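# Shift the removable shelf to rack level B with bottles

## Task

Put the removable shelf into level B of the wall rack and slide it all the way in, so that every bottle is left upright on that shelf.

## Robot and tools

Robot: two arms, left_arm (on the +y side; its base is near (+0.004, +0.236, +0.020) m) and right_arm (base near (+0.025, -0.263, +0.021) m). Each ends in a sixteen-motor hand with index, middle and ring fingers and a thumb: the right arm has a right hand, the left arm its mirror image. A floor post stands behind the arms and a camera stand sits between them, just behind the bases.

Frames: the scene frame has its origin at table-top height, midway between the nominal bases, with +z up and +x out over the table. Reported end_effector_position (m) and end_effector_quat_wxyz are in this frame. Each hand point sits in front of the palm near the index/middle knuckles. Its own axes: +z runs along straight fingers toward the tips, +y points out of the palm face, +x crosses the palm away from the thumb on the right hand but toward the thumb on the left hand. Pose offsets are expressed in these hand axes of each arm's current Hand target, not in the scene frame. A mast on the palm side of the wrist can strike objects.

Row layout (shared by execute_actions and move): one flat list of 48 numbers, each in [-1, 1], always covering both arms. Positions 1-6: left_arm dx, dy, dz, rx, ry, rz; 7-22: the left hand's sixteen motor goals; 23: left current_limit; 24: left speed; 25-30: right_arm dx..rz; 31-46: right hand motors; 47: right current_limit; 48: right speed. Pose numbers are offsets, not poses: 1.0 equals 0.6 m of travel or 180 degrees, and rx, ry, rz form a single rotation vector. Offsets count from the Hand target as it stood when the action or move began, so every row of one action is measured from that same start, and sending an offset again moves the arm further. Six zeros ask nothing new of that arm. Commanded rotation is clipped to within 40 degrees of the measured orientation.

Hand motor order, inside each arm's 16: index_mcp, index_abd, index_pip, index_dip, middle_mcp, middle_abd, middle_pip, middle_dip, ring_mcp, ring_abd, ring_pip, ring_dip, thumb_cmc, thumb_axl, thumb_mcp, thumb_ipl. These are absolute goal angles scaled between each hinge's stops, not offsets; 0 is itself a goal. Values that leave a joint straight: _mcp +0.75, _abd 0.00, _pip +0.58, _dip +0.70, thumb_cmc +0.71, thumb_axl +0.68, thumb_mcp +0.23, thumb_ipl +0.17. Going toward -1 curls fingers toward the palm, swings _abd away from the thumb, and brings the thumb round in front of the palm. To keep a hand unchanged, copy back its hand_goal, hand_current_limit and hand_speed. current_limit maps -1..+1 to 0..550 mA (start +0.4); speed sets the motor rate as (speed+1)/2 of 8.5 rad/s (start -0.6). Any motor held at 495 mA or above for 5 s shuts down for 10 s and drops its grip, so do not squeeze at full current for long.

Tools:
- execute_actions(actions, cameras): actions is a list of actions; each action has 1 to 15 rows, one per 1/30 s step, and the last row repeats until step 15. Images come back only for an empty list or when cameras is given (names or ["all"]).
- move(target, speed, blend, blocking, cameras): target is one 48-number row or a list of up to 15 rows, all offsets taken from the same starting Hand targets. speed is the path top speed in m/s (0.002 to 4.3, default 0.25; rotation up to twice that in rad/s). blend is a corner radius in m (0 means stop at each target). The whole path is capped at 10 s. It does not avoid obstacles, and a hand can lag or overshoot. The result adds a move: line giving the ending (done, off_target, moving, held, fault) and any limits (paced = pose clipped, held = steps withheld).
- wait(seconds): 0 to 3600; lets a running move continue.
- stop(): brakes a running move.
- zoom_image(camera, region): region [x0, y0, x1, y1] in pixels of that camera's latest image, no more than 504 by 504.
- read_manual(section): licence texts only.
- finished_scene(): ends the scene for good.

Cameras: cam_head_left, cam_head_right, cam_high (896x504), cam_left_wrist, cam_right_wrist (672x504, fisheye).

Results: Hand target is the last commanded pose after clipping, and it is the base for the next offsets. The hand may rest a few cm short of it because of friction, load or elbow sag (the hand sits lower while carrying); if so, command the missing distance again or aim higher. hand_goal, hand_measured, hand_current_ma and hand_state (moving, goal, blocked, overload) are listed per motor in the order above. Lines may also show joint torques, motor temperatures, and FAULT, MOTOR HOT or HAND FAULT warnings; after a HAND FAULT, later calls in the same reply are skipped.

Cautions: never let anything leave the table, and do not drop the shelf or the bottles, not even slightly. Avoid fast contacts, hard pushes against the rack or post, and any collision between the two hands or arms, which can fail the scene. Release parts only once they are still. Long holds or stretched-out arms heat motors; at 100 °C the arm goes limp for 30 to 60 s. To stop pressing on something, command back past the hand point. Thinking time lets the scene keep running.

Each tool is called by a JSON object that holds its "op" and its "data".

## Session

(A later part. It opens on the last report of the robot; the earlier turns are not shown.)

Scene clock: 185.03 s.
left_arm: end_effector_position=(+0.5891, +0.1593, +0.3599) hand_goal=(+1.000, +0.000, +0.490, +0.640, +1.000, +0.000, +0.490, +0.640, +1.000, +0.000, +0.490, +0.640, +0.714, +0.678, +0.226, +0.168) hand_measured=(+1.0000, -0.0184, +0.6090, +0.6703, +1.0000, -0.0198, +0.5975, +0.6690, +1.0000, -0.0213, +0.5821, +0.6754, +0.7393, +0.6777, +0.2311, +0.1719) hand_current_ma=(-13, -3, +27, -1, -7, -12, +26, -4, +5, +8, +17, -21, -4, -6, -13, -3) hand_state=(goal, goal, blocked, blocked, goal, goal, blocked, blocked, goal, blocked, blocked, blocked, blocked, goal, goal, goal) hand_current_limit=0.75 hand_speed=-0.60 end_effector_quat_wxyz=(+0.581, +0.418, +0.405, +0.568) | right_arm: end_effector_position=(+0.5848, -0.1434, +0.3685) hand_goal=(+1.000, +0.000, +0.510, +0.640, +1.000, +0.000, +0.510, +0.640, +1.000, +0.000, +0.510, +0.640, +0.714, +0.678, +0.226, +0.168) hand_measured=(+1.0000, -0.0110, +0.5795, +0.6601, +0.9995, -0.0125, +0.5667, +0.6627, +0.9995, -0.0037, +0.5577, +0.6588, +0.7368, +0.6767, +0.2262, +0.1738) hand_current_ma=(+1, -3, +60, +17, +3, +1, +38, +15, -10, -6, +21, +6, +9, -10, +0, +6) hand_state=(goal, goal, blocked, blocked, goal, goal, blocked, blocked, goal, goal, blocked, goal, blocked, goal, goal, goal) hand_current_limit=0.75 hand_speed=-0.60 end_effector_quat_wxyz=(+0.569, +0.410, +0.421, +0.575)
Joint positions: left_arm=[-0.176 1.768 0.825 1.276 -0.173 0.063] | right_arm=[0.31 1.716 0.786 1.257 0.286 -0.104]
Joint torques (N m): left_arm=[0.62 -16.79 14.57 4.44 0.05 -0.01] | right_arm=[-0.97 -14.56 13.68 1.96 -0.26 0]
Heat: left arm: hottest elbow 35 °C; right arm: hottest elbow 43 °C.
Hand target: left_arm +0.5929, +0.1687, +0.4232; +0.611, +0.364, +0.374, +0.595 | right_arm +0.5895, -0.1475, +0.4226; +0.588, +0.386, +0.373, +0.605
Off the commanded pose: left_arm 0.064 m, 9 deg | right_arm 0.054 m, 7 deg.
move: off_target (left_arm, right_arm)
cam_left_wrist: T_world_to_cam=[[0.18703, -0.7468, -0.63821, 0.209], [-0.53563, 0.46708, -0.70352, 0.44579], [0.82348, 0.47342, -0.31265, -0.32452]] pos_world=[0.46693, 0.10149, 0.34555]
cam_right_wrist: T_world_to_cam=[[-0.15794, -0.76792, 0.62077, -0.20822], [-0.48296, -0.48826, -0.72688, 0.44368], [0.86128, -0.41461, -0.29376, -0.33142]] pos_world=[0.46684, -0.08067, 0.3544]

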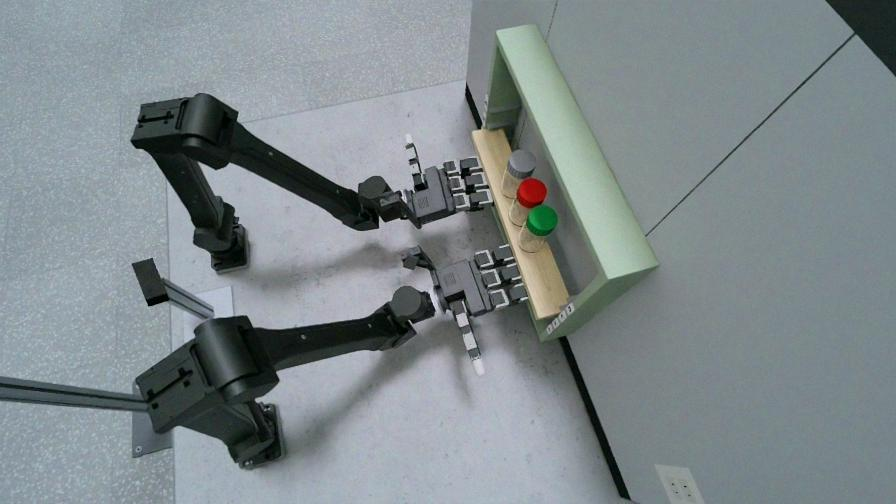

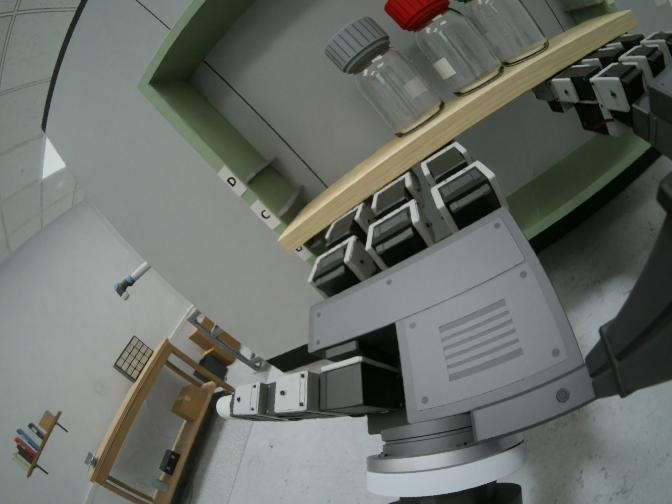

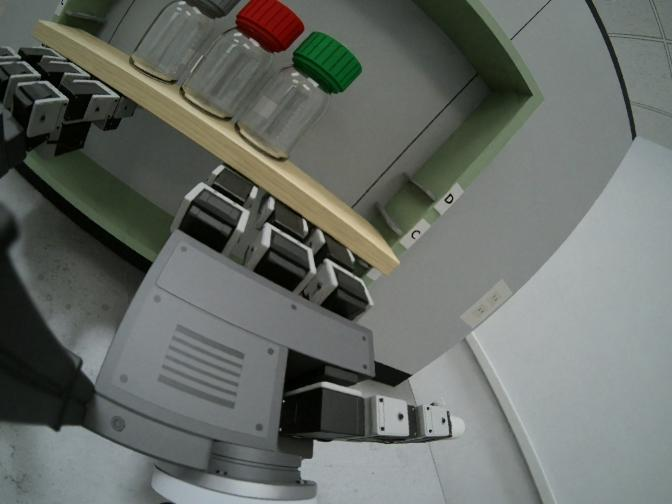

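{"op": "move", "data": {"target": [0.0008,-0.00841,0.02377,0,0,0,1,0,0.49,0.64,1,0,0.49,0.64,1,0,0.49,0.64,0.714,0.678,0.226,0.168,0.75,-0.6,0.0,-0.00841,0.02377,0,0,0,1,0,0.51,0.64,1,0,0.51,0.64,1,0,0.51,0.64,0.714,0.678,0.226,0.168,0.75,-0.6], "speed": 0.04, "cameras": ["cam_high","cam_left_wrist","cam_right_wrist"]}}

{"op": "zoom_image", "data": {"camera": "cam_left_wrist", "region": [270, 180, 340, 250]}}

{"op": "zoom_image", "data": {"camera": "cam_right_wrist", "region": [340, 200, 410, 270]}}

Scene clock: 187.63 s.
left_arm: end_effector_position=(+0.6042, +0.1593, +0.3595) hand_goal=(+1.000, +0.000, +0.490, +0.640, +1.000, +0.000, +0.490, +0.640, +1.000, +0.000, +0.490, +0.640, +0.714, +0.678, +0.226, +0.168) hand_measured=(+1.0000, -0.0184, +0.6078, +0.6703, +1.0000, -0.0198, +0.5962, +0.6703, +1.0000, -0.0198, +0.5821, +0.6754, +0.7393, +0.6767, +0.2302, +0.1710) hand_current_ma=(-1, +14, +20, +2, -16, -20, +24, +1, -5, +1, +12, -9, -9, -6, -2, +4) hand_state=(goal, goal, blocked, blocked, goal, goal, blocked, blocked, goal, blocked, blocked, blocked, blocked, goal, goal, goal) hand_current_limit=0.75 hand_speed=-0.60 end_effector_quat_wxyz=(+0.581, +0.419, +0.406, +0.568) | right_arm: end_effector_position=(+0.5999, -0.1435, +0.3682) hand_goal=(+1.000, +0.000, +0.510, +0.640, +1.000, +0.000, +0.510, +0.640, +1.000, +0.000, +0.510, +0.640, +0.714, +0.678, +0.226, +0.168) hand_measured=(+1.0000, -0.0125, +0.5795, +0.6601, +0.9995, -0.0125, +0.5667, +0.6627, +1.0000, -0.0037, +0.5564, +0.6588, +0.7368, +0.6767, +0.2262, +0.1738) hand_current_ma=(-1, -3, +62, +21, +1, +17, +39, +21, -7, +2, +30, +5, +5, -11, +9, -7) hand_state=(goal, goal, blocked, blocked, goal, goal, blocked, blocked, goal, goal, blocked, goal, blocked, goal, goal, goal) hand_current_limit=0.75 hand_speed=-0.60 end_effector_quat_wxyz=(+0.568, +0.411, +0.422, +0.575)
Joint positions: left_arm=[-0.17 1.794 0.868 1.256 -0.167 0.061] | right_arm=[0.3 1.742 0.827 1.239 0.278 -0.1]
Joint torques (N m): left_arm=[0.62 -17.49 14.79 4.44 0.04 -0.02] | right_arm=[-1.03 -14.8 13.9 1.89 -0.27 -0.02]
Heat: left arm: hottest elbow 35 °C; right arm: hottest elbow 43 °C.
Hand target: left_arm +0.6078, +0.1690, +0.4251; +0.611, +0.364, +0.374, +0.595 | right_arm +0.6045, -0.1474, +0.4241; +0.588, +0.386, +0.373, +0.605
Off the commanded pose: left_arm 0.066 m, 9 deg | right_arm 0.056 m, 7 deg.
move: off_target (left_arm, right_arm)
cam_left_wrist: T_world_to_cam=[[0.1856, -0.74657, -0.63889, 0.20701], [-0.53768, 0.46705, -0.70197, 0.45427], [0.82247, 0.47381, -0.31473, -0.33581]] pos_world=[0.48202, 0.10149, 0.34545]
cam_right_wrist: T_world_to_cam=[[-0.15743, -0.76817, 0.62059, -0.20594], [-0.48503, -0.48726, -0.72617, 0.45189], [0.86021, -0.41533, -0.29587, -0.34327]] pos_world=[0.48204, -0.08058, 0.3544]

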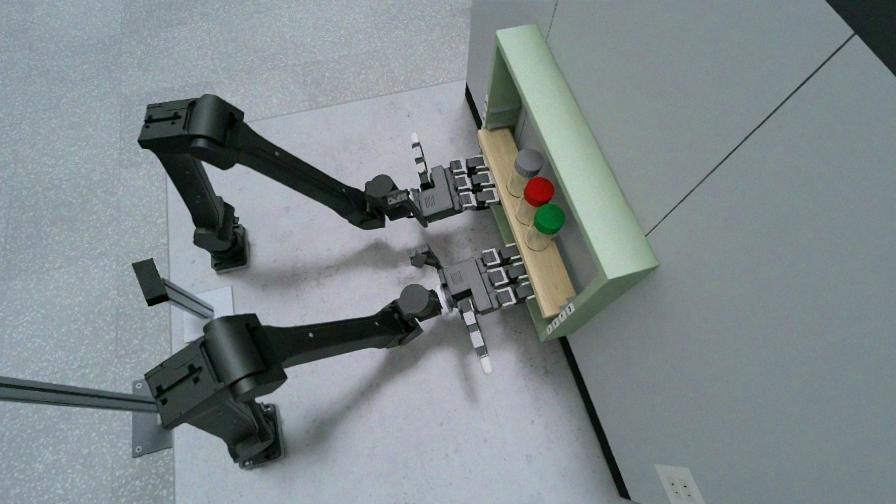

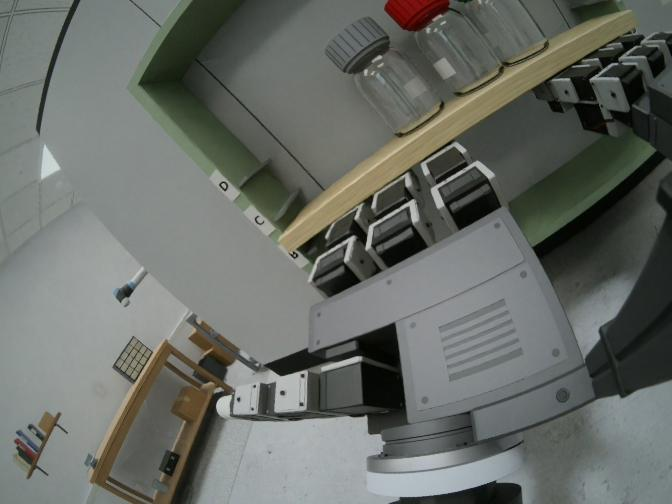

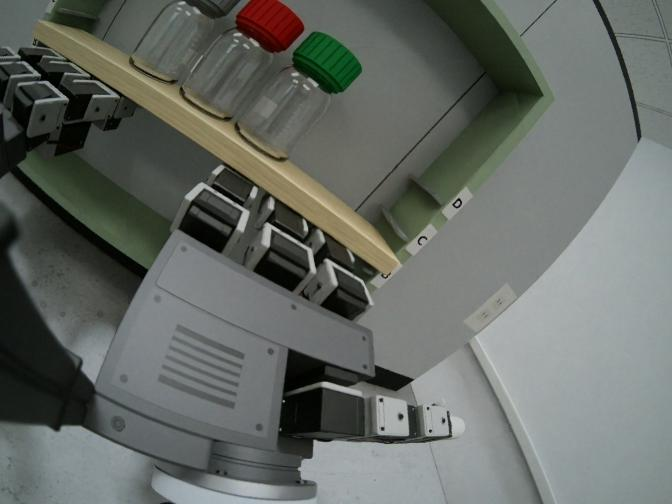

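Scaled by 7.200 from the camera's image (finer frame: 960x720).

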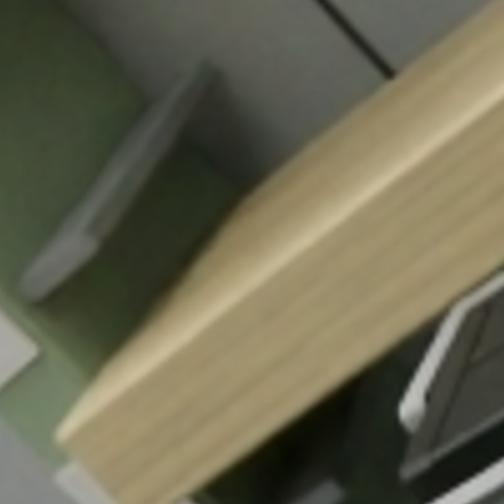

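Scaled by 7.200 from the camera's image (finer frame: 960x720).

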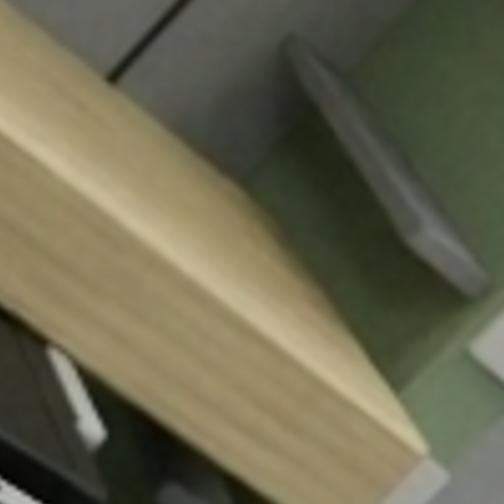

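{"op": "move", "data": {"target": [0.0,-0.00610,0.01856,0,0,0,1,0,0.49,0.64,1,0,0.49,0.64,1,0,0.49,0.64,0.714,0.678,0.226,0.168,0.75,-0.6,0.0,-0.00610,0.01856,0,0,0,1,0,0.51,0.64,1,0,0.51,0.64,1,0,0.51,0.64,0.714,0.678,0.226,0.168,0.75,-0.6], "speed": 0.03, "cameras": ["cam_high","cam_left_wrist","cam_right_wrist"]}}

{"op": "zoom_image", "data": {"camera": "cam_left_wrist", "region": [260, 190, 340, 270]}}

{"op": "zoom_image", "data": {"camera": "cam_right_wrist", "region": [340, 200, 420, 280]}}

{"op": "zoom_image", "data": {"camera": "cam_high", "region": [470, 110, 610, 340]}}

Scene clock: 189.10 s.
left_arm: end_effector_position=(+0.6158, +0.1593, +0.3598) hand_goal=(+1.000, +0.000, +0.490, +0.640, +1.000, +0.000, +0.490, +0.640, +1.000, +0.000, +0.490, +0.640, +0.714, +0.678, +0.226, +0.168) hand_measured=(+1.0000, -0.0184, +0.6090, +0.6703, +1.0000, -0.0198, +0.5975, +0.6703, +1.0000, -0.0198, +0.5821, +0.6754, +0.7393, +0.6777, +0.2302, +0.1710) hand_current_ma=(-12, -1, +36, -3, -19, -8, +7, -3, -11, -8, +14, -7, +3, -13, -13, -3) hand_state=(goal, goal, blocked, blocked, goal, goal, blocked, blocked, goal, blocked, blocked, blocked, blocked, goal, goal, goal) hand_current_limit=0.75 hand_speed=-0.60 end_effector_quat_wxyz=(+0.580, +0.419, +0.407, +0.568) | right_arm: end_effector_position=(+0.6114, -0.1435, +0.3686) hand_goal=(+1.000, +0.000, +0.510, +0.640, +1.000, +0.000, +0.510, +0.640, +1.000, +0.000, +0.510, +0.640, +0.714, +0.678, +0.226, +0.168) hand_measured=(+1.0000, -0.0110, +0.5795, +0.6601, +0.9995, -0.0125, +0.5667, +0.6627, +1.0000, -0.0037, +0.5577, +0.6588, +0.7368, +0.6777, +0.2262, +0.1738) hand_current_ma=(+2, +1, +61, +23, +2, +7, +34, +16, +1, +9, +28, +3, +8, -4, -1, +1) hand_state=(goal, goal, blocked, blocked, goal, goal, blocked, blocked, goal, goal, blocked, goal, blocked, goal, goal, goal) hand_current_limit=0.75 hand_speed=-0.60 end_effector_quat_wxyz=(+0.568, +0.411, +0.422, +0.574)
Joint positions: left_arm=[-0.165 1.813 0.902 1.239 -0.164 0.06] | right_arm=[0.292 1.761 0.86 1.224 0.272 -0.097]
Joint torques (N m): left_arm=[0.67 -17.9 15.06 4.46 0.06 -0.04] | right_arm=[-0.79 -15.33 14.16 1.87 -0.26 -0.02]
Heat: left arm: hottest elbow 35 °C; right arm: hottest elbow 44 °C.
Hand target: left_arm +0.6194, +0.1690, +0.4272; +0.611, +0.364, +0.374, +0.595 | right_arm +0.6161, -0.1473, +0.4257; +0.588, +0.386, +0.373, +0.605
Off the commanded pose: left_arm 0.068 m, 9 deg | right_arm 0.057 m, 8 deg.
move: off_target (left_arm, right_arm)
cam_left_wrist: T_world_to_cam=[[0.18521, -0.74613, -0.63952, 0.2054], [-0.53932, 0.46683, -0.70086, 0.46127], [0.82148, 0.47471, -0.31594, -0.34437]] pos_world=[0.49362, 0.10139, 0.34585]
cam_right_wrist: T_world_to_cam=[[-0.15734, -0.7682, 0.62058, -0.20441], [-0.48601, -0.4868, -0.72582, 0.45828], [0.85967, -0.41581, -0.29676, -0.35243]] pos_world=[0.49354, -0.08048, 0.3549]

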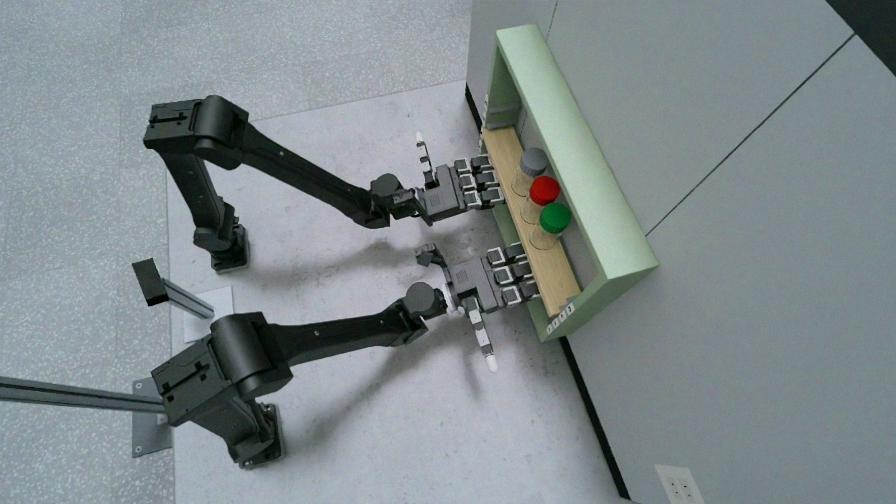

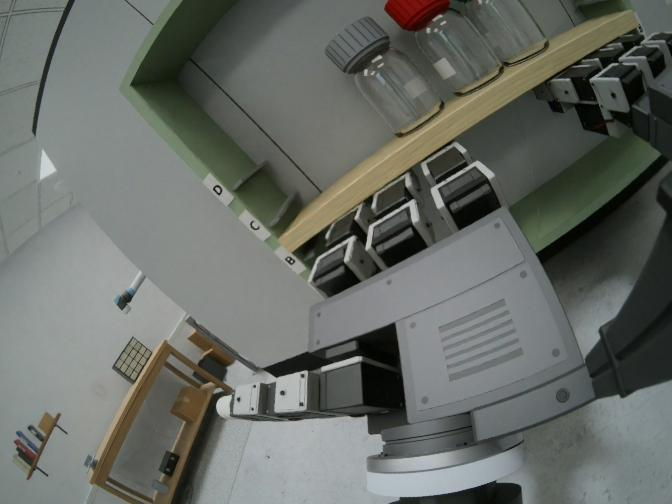

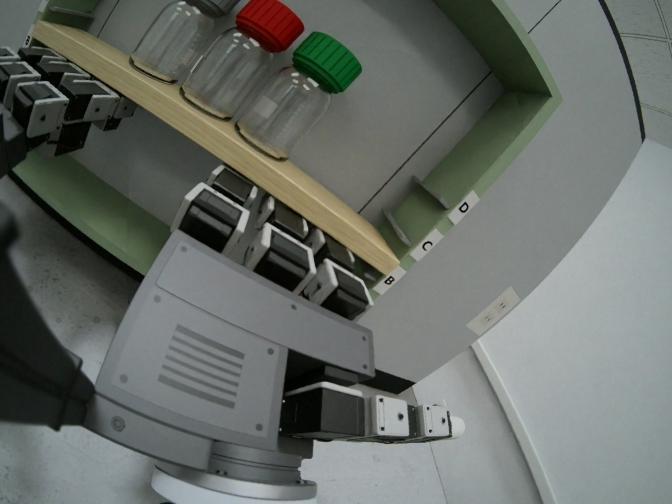

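Scaled by 6.300 from the camera's image (finer frame: 960x720).

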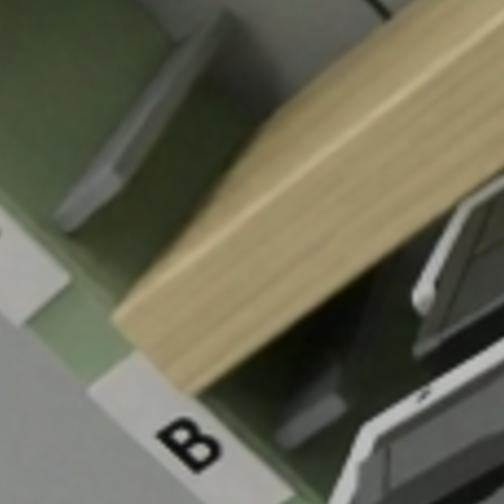

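Scaled by 6.300 from the camera's image (finer frame: 960x720).

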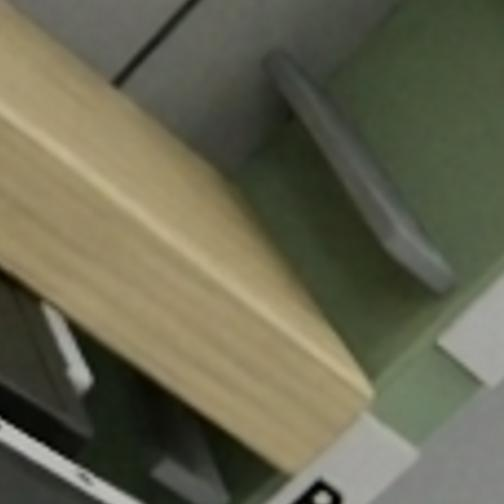

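Scaled by 2.191.

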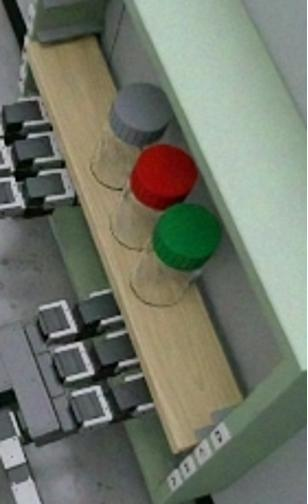

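{"op": "move", "data": {"target": [0.0,-0.00353,0.01083,0,0,0,1,0,0.49,0.64,1,0,0.49,0.64,1,0,0.49,0.64,0.714,0.678,0.226,0.168,0.75,-0.6,0.0,-0.00353,0.01083,0,0,0,1,0,0.51,0.64,1,0,0.51,0.64,1,0,0.51,0.64,0.714,0.678,0.226,0.168,0.75,-0.6], "speed": 0.02, "cameras": ["cam_high","cam_left_wrist","cam_right_wrist"]}}

{"op": "zoom_image", "data": {"camera": "cam_left_wrist", "region": [260, 190, 340, 270]}}

{"op": "zoom_image", "data": {"camera": "cam_right_wrist", "region": [340, 200, 420, 280]}}

{"op": "zoom_image", "data": {"camera": "cam_high", "region": [470, 110, 610, 340]}}

Scene clock: 190.87 s.
left_arm: end_effector_position=(+0.6225, +0.1592, +0.3598) hand_goal=(+1.000, +0.000, +0.490, +0.640, +1.000, +0.000, +0.490, +0.640, +1.000, +0.000, +0.490, +0.640, +0.714, +0.678, +0.226, +0.168) hand_measured=(+1.0000, -0.0184, +0.6078, +0.6703, +1.0000, -0.0198, +0.5975, +0.6703, +1.0000, -0.0213, +0.5821, +0.6754, +0.7393, +0.6777, +0.2302, +0.1719) hand_current_ma=(+5, +4, +28, +2, +6, +5, +9, +14, +3, +0, +16, -11, -6, -1, -14, -5) hand_state=(goal, goal, blocked, blocked, goal, goal, blocked, blocked, goal, blocked, blocked, blocked, blocked, goal, goal, goal) hand_current_limit=0.75 hand_speed=-0.60 end_effector_quat_wxyz=(+0.580, +0.419, +0.407, +0.568) | right_arm: end_effector_position=(+0.6181, -0.1433, +0.3687) hand_goal=(+1.000, +0.000, +0.510, +0.640, +1.000, +0.000, +0.510, +0.640, +1.000, +0.000, +0.510, +0.640, +0.714, +0.678, +0.226, +0.168) hand_measured=(+1.0000, -0.0125, +0.5795, +0.6601, +1.0000, -0.0125, +0.5667, +0.6627, +1.0000, -0.0037, +0.5564, +0.6588, +0.7368, +0.6767, +0.2262, +0.1738) hand_current_ma=(-6, +2, +54, +15, -2, +1, +42, +21, -7, +6, +33, +9, +22, -12, +3, -3) hand_state=(goal, goal, blocked, blocked, goal, goal, blocked, blocked, goal, goal, blocked, goal, blocked, goal, goal, goal) hand_current_limit=0.75 hand_speed=-0.60 end_effector_quat_wxyz=(+0.568, +0.412, +0.422, +0.574)
Joint positions: left_arm=[-0.163 1.824 0.921 1.229 -0.162 0.059] | right_arm=[0.289 1.772 0.879 1.215 0.268 -0.095]
Joint torques (N m): left_arm=[0.67 -17.79 15.23 4.42 0.07 -0.04] | right_arm=[-1.14 -15.44 14.3 1.95 -0.29 -0.02]
Heat: left arm: hottest elbow 36 °C; right arm: hottest elbow 44 °C.
Hand target: left_arm +0.6261, +0.1689, +0.4281; +0.611, +0.364, +0.374, +0.595 | right_arm +0.6229, -0.1471, +0.4264; +0.588, +0.386, +0.373, +0.605
Off the commanded pose: left_arm 0.069 m, 9 deg | right_arm 0.058 m, 8 deg.
move: off_target (left_arm, right_arm)
cam_left_wrist: T_world_to_cam=[[0.18473, -0.74606, -0.63975, 0.20439], [-0.54011, 0.46676, -0.70029, 0.46526], [0.82107, 0.4749, -0.31673, -0.34929]] pos_world=[0.50032, 0.10119, 0.34595]
cam_right_wrist: T_world_to_cam=[[-0.15698, -0.76823, 0.62063, -0.20359], [-0.48665, -0.48667, -0.72549, 0.46199], [0.85938, -0.41591, -0.29746, -0.35779]] pos_world=[0.50034, -0.08038, 0.35509]

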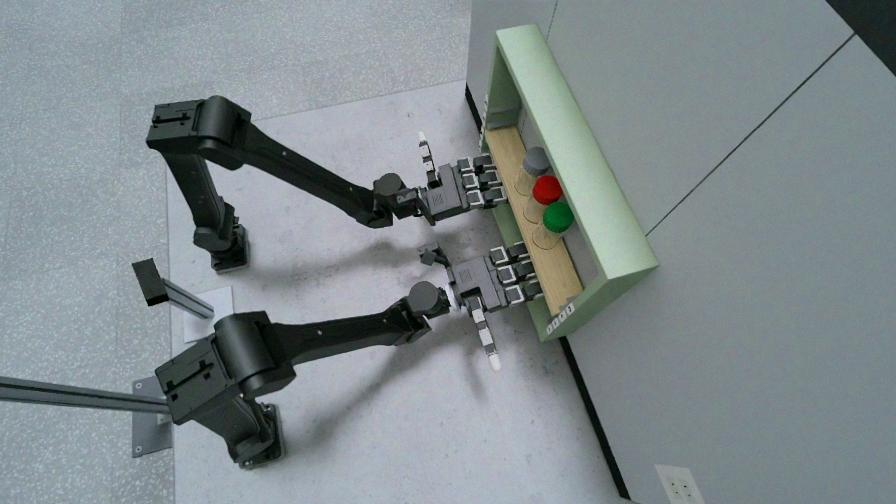

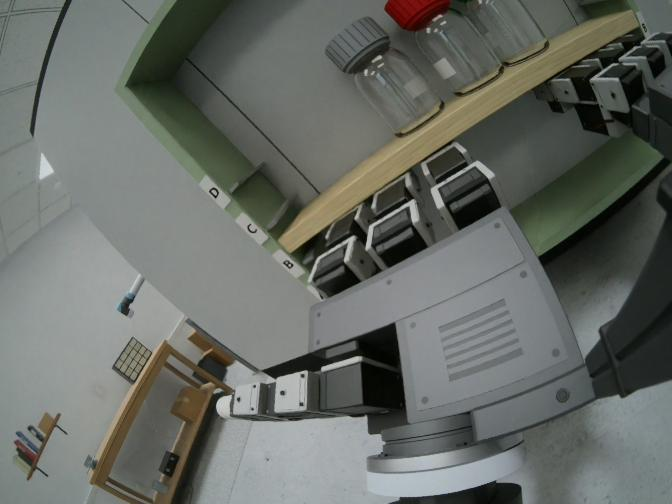

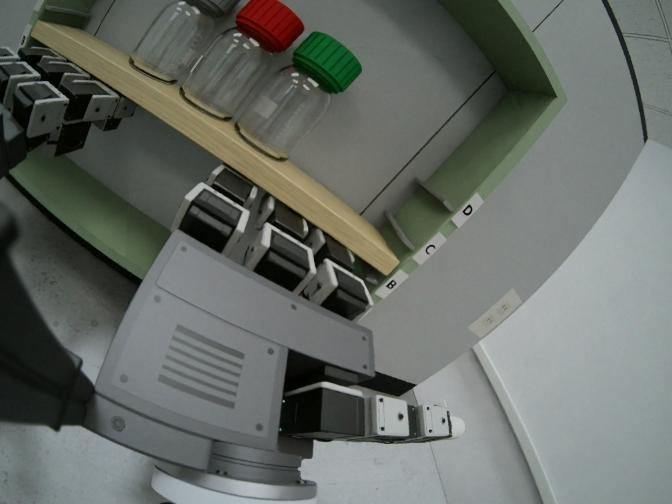

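Scaled by 6.300 from the camera's image (finer frame: 960x720).

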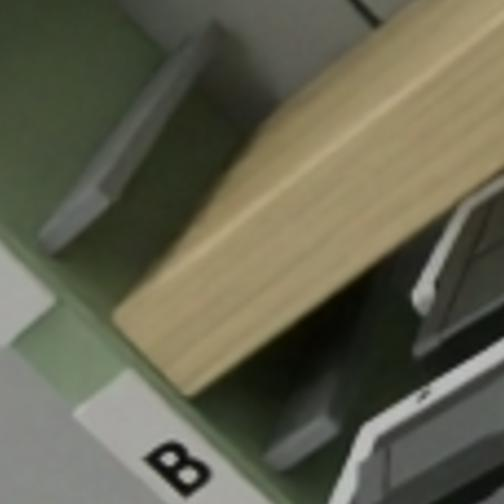

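Scaled by 6.300 from the camera's image (finer frame: 960x720).

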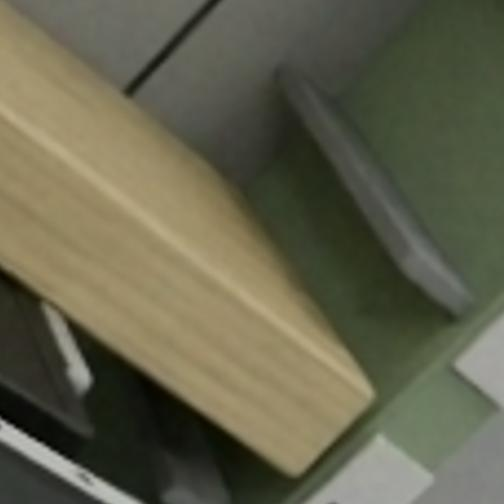

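Scaled by 2.191.

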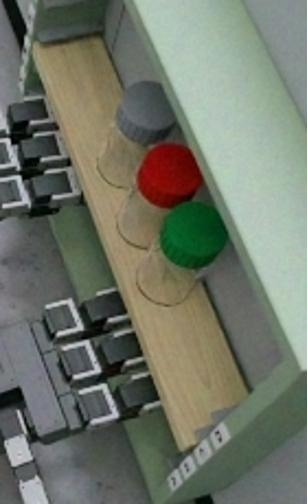

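{"op": "move", "data": {"target": [0.0008,-0.0020,0.00483,0,0,0,1,0,0.49,0.64,1,0,0.49,0.64,1,0,0.49,0.64,0.714,0.678,0.226,0.168,0.75,-0.6,0.0008,-0.0020,0.00483,0,0,0,1,0,0.51,0.64,1,0,0.51,0.64,1,0,0.51,0.64,0.714,0.678,0.226,0.168,0.75,-0.6], "speed": 0.02, "cameras": ["cam_high","cam_left_wrist","cam_right_wrist"]}}

{"op": "zoom_image", "data": {"camera": "cam_left_wrist", "region": [260, 190, 340, 270]}}

{"op": "zoom_image", "data": {"camera": "cam_right_wrist", "region": [340, 200, 420, 280]}}

Scene clock: 192.43 s.
left_arm: end_effector_position=(+0.6249, +0.1591, +0.3598) hand_goal=(+1.000, +0.000, +0.490, +0.640, +1.000, +0.000, +0.490, +0.640, +1.000, +0.000, +0.490, +0.640, +0.714, +0.678, +0.226, +0.168) hand_measured=(+1.0000, -0.0184, +0.6078, +0.6690, +1.0000, -0.0198, +0.5975, +0.6703, +1.0000, -0.0198, +0.5834, +0.6767, +0.7393, +0.6777, +0.2302, +0.1719) hand_current_ma=(+0, -2, +19, +1, -13, -10, +29, +11, -22, -5, +18, -9, -8, -5, -3, +0) hand_state=(goal, goal, blocked, blocked, goal, goal, blocked, blocked, goal, blocked, blocked, blocked, blocked, goal, goal, goal) hand_current_limit=0.75 hand_speed=-0.60 end_effector_quat_wxyz=(+0.580, +0.420, +0.407, +0.568) | right_arm: end_effector_position=(+0.6212, -0.1431, +0.3684) hand_goal=(+1.000, +0.000, +0.510, +0.640, +1.000, +0.000, +0.510, +0.640, +1.000, +0.000, +0.510, +0.640, +0.714, +0.678, +0.226, +0.168) hand_measured=(+1.0000, -0.0110, +0.5795, +0.6601, +1.0000, -0.0125, +0.5667, +0.6627, +1.0000, -0.0037, +0.5577, +0.6588, +0.7368, +0.6777, +0.2262, +0.1738) hand_current_ma=(-10, +1, +68, +15, +15, +12, +44, +10, -3, -1, +17, +1, +19, -14, +11, +3) hand_state=(goal, goal, blocked, blocked, goal, goal, blocked, blocked, goal, goal, blocked, goal, blocked, goal, goal, goal) hand_current_limit=0.75 hand_speed=-0.60 end_effector_quat_wxyz=(+0.568, +0.412, +0.422, +0.574)
Joint positions: left_arm=[-0.162 1.828 0.928 1.226 -0.16 0.059] | right_arm=[0.287 1.778 0.888 1.212 0.268 -0.095]
Joint torques (N m): left_arm=[0.73 -18.14 15.35 4.41 0.06 -0.04] | right_arm=[-0.79 -15.62 14.27 1.88 -0.26 -0.02]
Heat: left arm: hottest elbow 36 °C; right arm: hottest elbow 44 °C.
Hand target: left_arm +0.6293, +0.1694, +0.4285; +0.611, +0.364, +0.374, +0.595 | right_arm +0.6260, -0.1466, +0.4265; +0.588, +0.386, +0.373, +0.605
Off the commanded pose: left_arm 0.069 m, 9 deg | right_arm 0.058 m, 8 deg.
move: off_target (left_arm, right_arm)
cam_left_wrist: T_world_to_cam=[[0.18435, -0.74577, -0.64019, 0.20426], [-0.53971, 0.46755, -0.70008, 0.4662], [0.82142, 0.47457, -0.31631, -0.35155]] pos_world=[0.50272, 0.10119, 0.34595]
cam_right_wrist: T_world_to_cam=[[-0.15716, -0.76846, 0.6203, -0.20257], [-0.48714, -0.48605, -0.72557, 0.46377], [0.85907, -0.41621, -0.29796, -0.35999]] pos_world=[0.50334, -0.08008, 0.35489]

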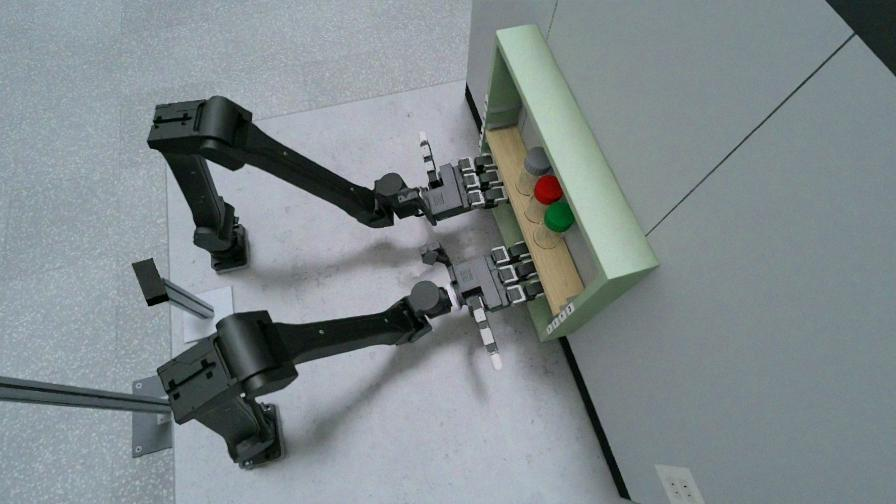

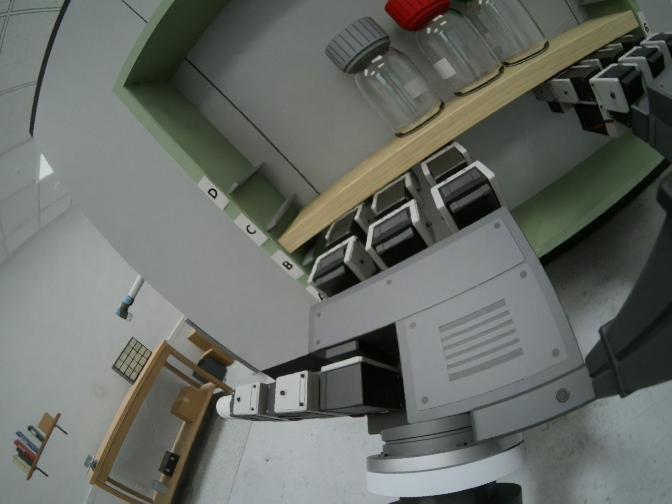

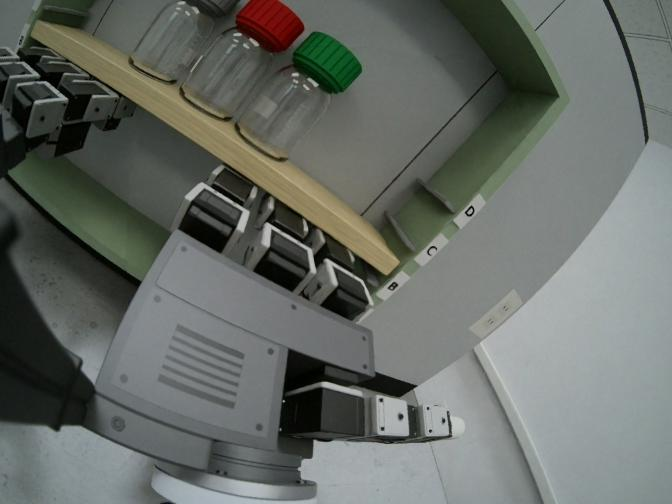

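Scaled by 6.300 from the camera's image (finer frame: 960x720).

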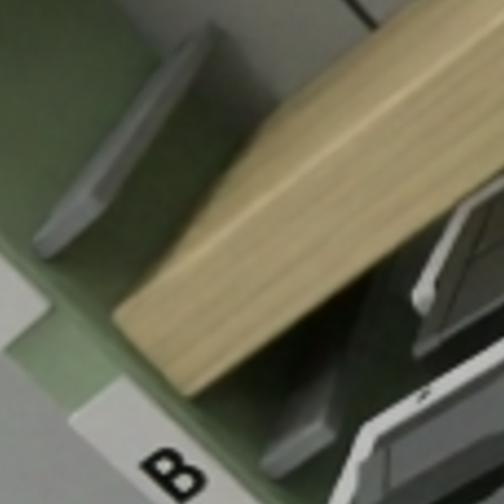

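Scaled by 6.300 from the camera's image (finer frame: 960x720).

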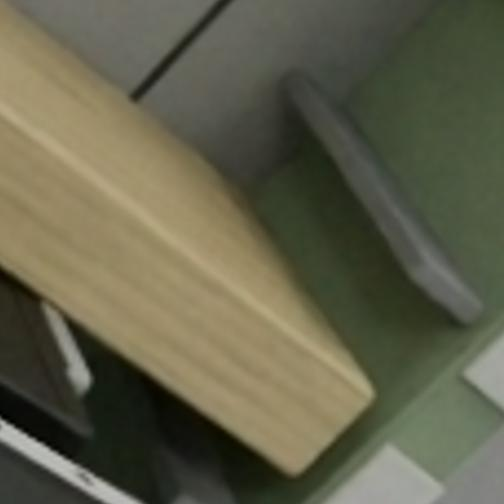

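{"op": "move", "data": {"target": [0.0,-0.0178,-0.0091,0,0,0,1,0,0.49,0.64,1,0,0.49,0.64,1,0,0.49,0.64,0.714,0.678,0.226,0.168,0.75,-0.6,0.0,-0.0178,-0.0091,0,0,0,1,0,0.51,0.64,1,0,0.51,0.64,1,0,0.51,0.64,0.714,0.678,0.226,0.168,0.75,-0.6], "speed": 0.03, "cameras": ["cam_left_wrist","cam_right_wrist"]}}

{"op": "zoom_image", "data": {"camera": "cam_left_wrist", "region": [260, 190, 340, 270]}}

{"op": "zoom_image", "data": {"camera": "cam_right_wrist", "region": [340, 200, 420, 280]}}

Scene clock: 193.83 s.
left_arm: end_effector_position=(+0.6289, +0.1590, +0.3494) hand_goal=(+1.000, +0.000, +0.490, +0.640, +1.000, +0.000, +0.490, +0.640, +1.000, +0.000, +0.490, +0.640, +0.714, +0.678, +0.226, +0.168) hand_measured=(+1.0000, -0.0169, +0.6013, +0.6576, +0.9995, -0.0198, +0.5847, +0.6690, +0.9995, -0.0213, +0.5680, +0.6754, +0.7406, +0.6777, +0.2302, +0.1719) hand_current_ma=(+1, +5, +34, +6, -12, -11, +2, -9, -2, +3, +23, -5, -18, -8, -1, +12) hand_state=(goal, goal, blocked, goal, goal, goal, blocked, blocked, goal, blocked, blocked, blocked, blocked, goal, goal, goal) hand_current_limit=0.75 hand_speed=-0.60 end_effector_quat_wxyz=(+0.577, +0.424, +0.412, +0.564) | right_arm: end_effector_position=(+0.6246, -0.1426, +0.3592) hand_goal=(+1.000, +0.000, +0.510, +0.640, +1.000, +0.000, +0.510, +0.640, +1.000, +0.000, +0.510, +0.640, +0.714, +0.678, +0.226, +0.168) hand_measured=(+1.0000, -0.0125, +0.5757, +0.6563, +1.0000, -0.0125, +0.5641, +0.6627, +1.0000, -0.0023, +0.5577, +0.6588, +0.7368, +0.6777, +0.2262, +0.1738) hand_current_ma=(-13, +1, +58, +29, -5, +10, +32, +17, +0, +4, +23, -5, +12, -9, +3, +6) hand_state=(goal, goal, blocked, goal, goal, goal, blocked, blocked, goal, goal, blocked, goal, blocked, goal, goal, goal) hand_current_limit=0.75 hand_speed=-0.60 end_effector_quat_wxyz=(+0.566, +0.415, +0.424, +0.572)
Joint positions: left_arm=[-0.161 1.846 0.93 1.226 -0.16 0.055] | right_arm=[0.287 1.798 0.89 1.219 0.268 -0.091]
Joint torques (N m): left_arm=[0.56 -17.67 14.71 5.79 0.02 0.02] | right_arm=[-1.03 -15.68 13.37 2.77 -0.25 -0.05]
Heat: left arm: hottest elbow 36 °C; right arm: hottest elbow 44 °C.
Hand target: left_arm +0.6294, +0.1691, +0.4165; +0.611, +0.364, +0.374, +0.595 | right_arm +0.6255, -0.1463, +0.4146; +0.588, +0.386, +0.373, +0.605
Off the commanded pose: left_arm 0.068 m, 10 deg | right_arm 0.055 m, 8 deg.
move: off_target (left_arm, right_arm)
cam_left_wrist: T_world_to_cam=[[0.17296, -0.74665, -0.64234, 0.20478], [-0.55078, 0.46735, -0.69154, 0.46506], [0.81653, 0.4734, -0.33041, -0.34989]] pos_world=[0.50642, 0.10119, 0.33754]
cam_right_wrist: T_world_to_cam=[[-0.1506, -0.76899, 0.62127, -0.20048], [-0.49369, -0.48596, -0.72119, 0.46157], [0.8565, -0.41532, -0.30646, -0.36073]] pos_world=[0.50664, -0.07968, 0.34688]

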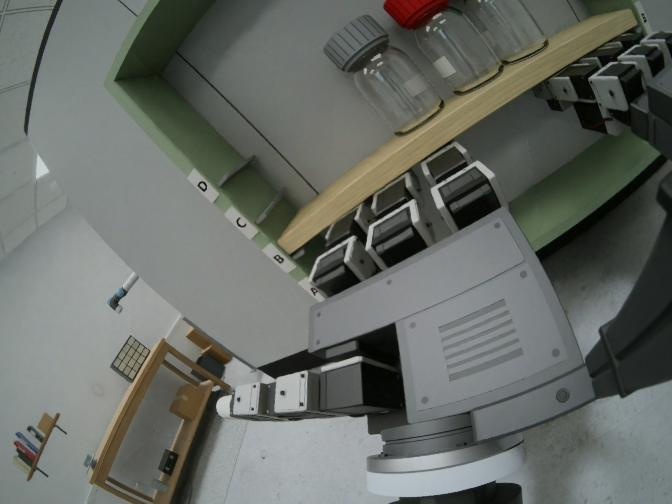

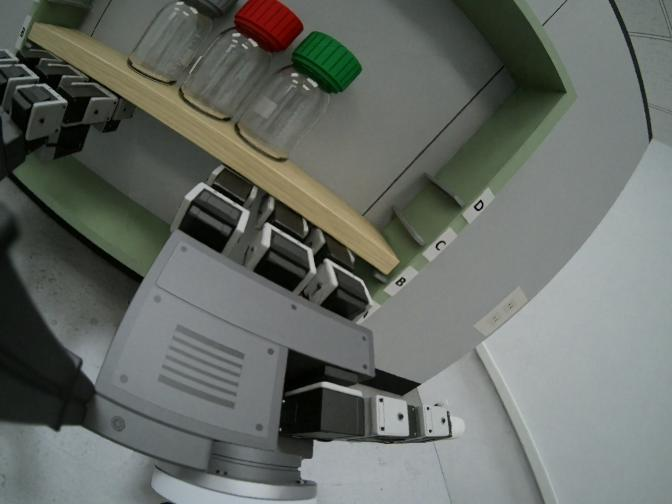

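Scaled by 6.300 from the camera's image (finer frame: 960x720).

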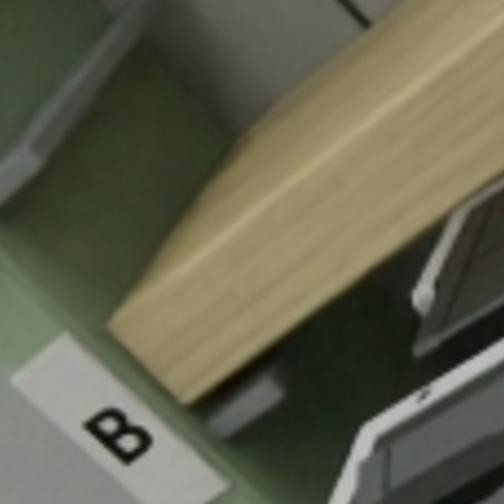

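Scaled by 6.300 from the camera's image (finer frame: 960x720).

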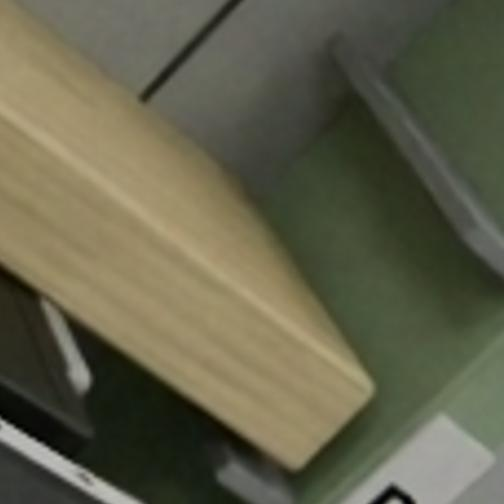

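{"op": "move", "data": {"target": [0.0,-0.00883,-0.012,0,0,0,1,0,0.49,0.64,1,0,0.49,0.64,1,0,0.49,0.64,0.714,0.678,0.226,0.168,0.75,-0.6,0.0,-0.00883,-0.012,0,0,0,1,0,0.51,0.64,1,0,0.51,0.64,1,0,0.51,0.64,0.714,0.678,0.226,0.168,0.75,-0.6], "speed": 0.03, "cameras": ["cam_left_wrist","cam_right_wrist"]}}

{"op": "zoom_image", "data": {"camera": "cam_left_wrist", "region": [260, 190, 340, 270]}}

{"op": "zoom_image", "data": {"camera": "cam_right_wrist", "region": [340, 200, 420, 280]}}

Scene clock: 197.47 s.
left_arm: end_effector_position=(+0.6280, +0.1592, +0.3476) hand_goal=(+1.000, +0.000, +0.490, +0.640, +1.000, +0.000, +0.490, +0.640, +1.000, +0.000, +0.490, +0.640, +0.714, +0.678, +0.226, +0.168) hand_measured=(+1.0000, -0.0169, +0.6013, +0.6550, +1.0000, -0.0198, +0.5821, +0.6690, +1.0000, -0.0198, +0.5680, +0.6754, +0.7406, +0.6777, +0.2302, +0.1710) hand_current_ma=(-6, +0, +38, +0, -6, -12, +11, -5, -9, -5, +19, -13, -3, -12, -9, -8) hand_state=(goal, goal, blocked, goal, goal, goal, blocked, blocked, goal, blocked, blocked, blocked, blocked, goal, goal, goal) hand_current_limit=0.75 hand_speed=-0.60 end_effector_quat_wxyz=(+0.579, +0.421, +0.410, +0.565) | right_arm: end_effector_position=(+0.6234, -0.1430, +0.3572) hand_goal=(+1.000, +0.000, +0.510, +0.640, +1.000, +0.000, +0.510, +0.640, +1.000, +0.000, +0.510, +0.640, +0.714, +0.678, +0.226, +0.168) hand_measured=(+1.0000, -0.0110, +0.5744, +0.6563, +1.0000, -0.0125, +0.5641, +0.6614, +1.0000, -0.0037, +0.5577, +0.6601, +0.7368, +0.6767, +0.2262, +0.1738) hand_current_ma=(-2, +5, +61, +24, +5, +8, +24, +11, -3, -7, +32, +7, +6, +0, -2, -6) hand_state=(goal, goal, blocked, goal, goal, goal, blocked, blocked, goal, goal, blocked, blocked, blocked, goal, goal, goal) hand_current_limit=0.75 hand_speed=-0.60 end_effector_quat_wxyz=(+0.567, +0.413, +0.420, +0.575)
Joint positions: left_arm=[-0.161 1.855 0.93 1.243 -0.16 0.054] | right_arm=[0.287 1.809 0.89 1.242 0.268 -0.091]
Joint torques (N m): left_arm=[0.44 -17.49 13.6 6.08 -0.04 0.03] | right_arm=[-1.14 -15.56 12.33 2.77 -0.12 -0.06]
Heat: left arm: hottest elbow 36 °C; right arm: hottest elbow 44 °C.
Hand target: left_arm +0.6253, +0.1689, +0.4085; +0.611, +0.364, +0.374, +0.595 | right_arm +0.6214, -0.1461, +0.4066; +0.588, +0.386, +0.373, +0.605
Off the commanded pose: left_arm 0.062 m, 9 deg | right_arm 0.050 m, 7 deg.
move: off_target (left_arm, right_arm)
cam_left_wrist: T_world_to_cam=[[0.17775, -0.74818, -0.63924, 0.20016], [-0.54524, 0.46588, -0.6969, 0.46194], [0.81922, 0.47241, -0.32513, -0.35318]] pos_world=[0.50562, 0.10139, 0.33504]
cam_right_wrist: T_world_to_cam=[[-0.15741, -0.77109, 0.61696, -0.1942], [-0.48578, -0.48347, -0.7282, 0.45726], [0.85979, -0.41432, -0.29848, -0.36518]] pos_world=[0.50554, -0.07998, 0.3438]

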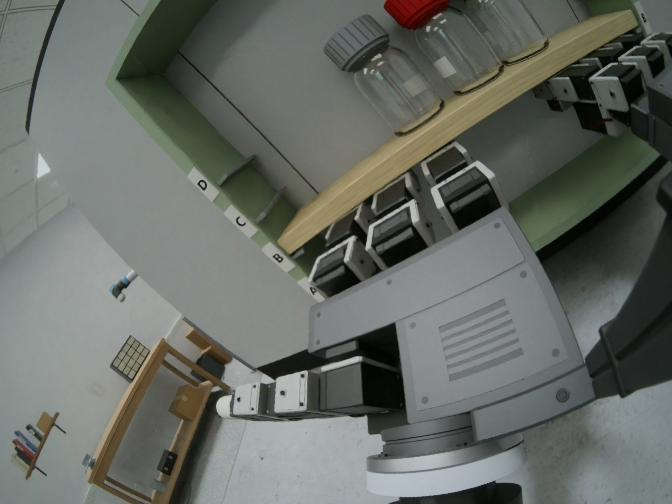

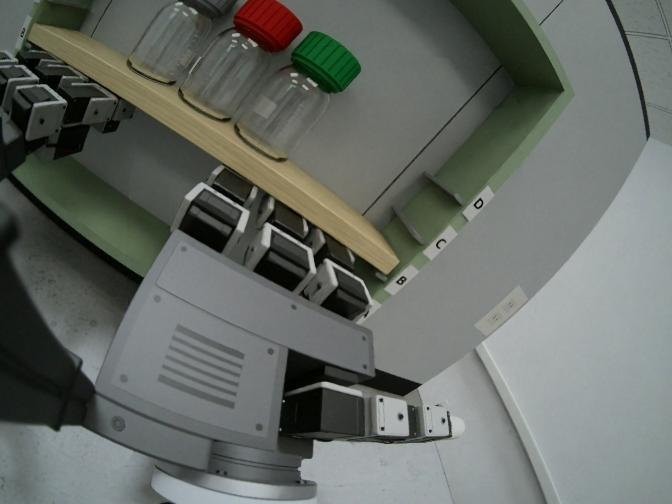

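Scaled by 6.300 from the camera's image (finer frame: 960x720).

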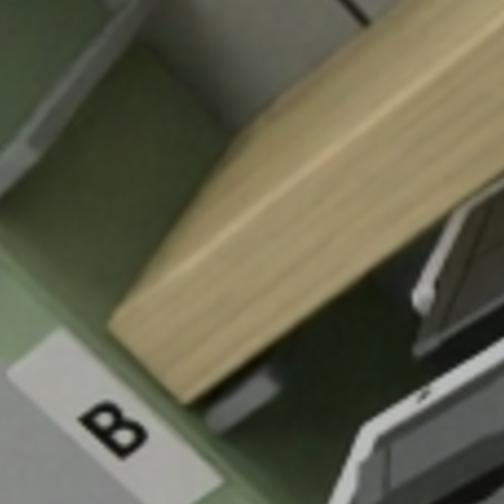

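Scaled by 6.300 from the camera's image (finer frame: 960x720).

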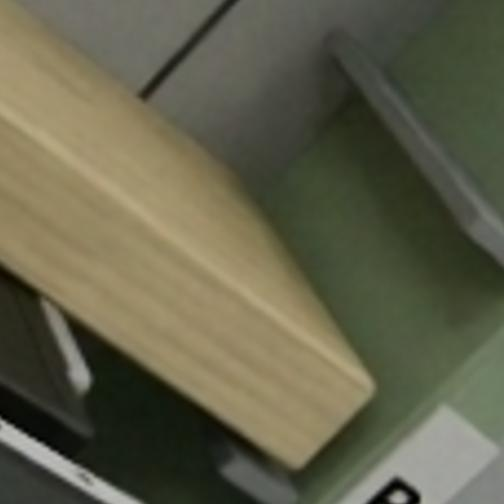

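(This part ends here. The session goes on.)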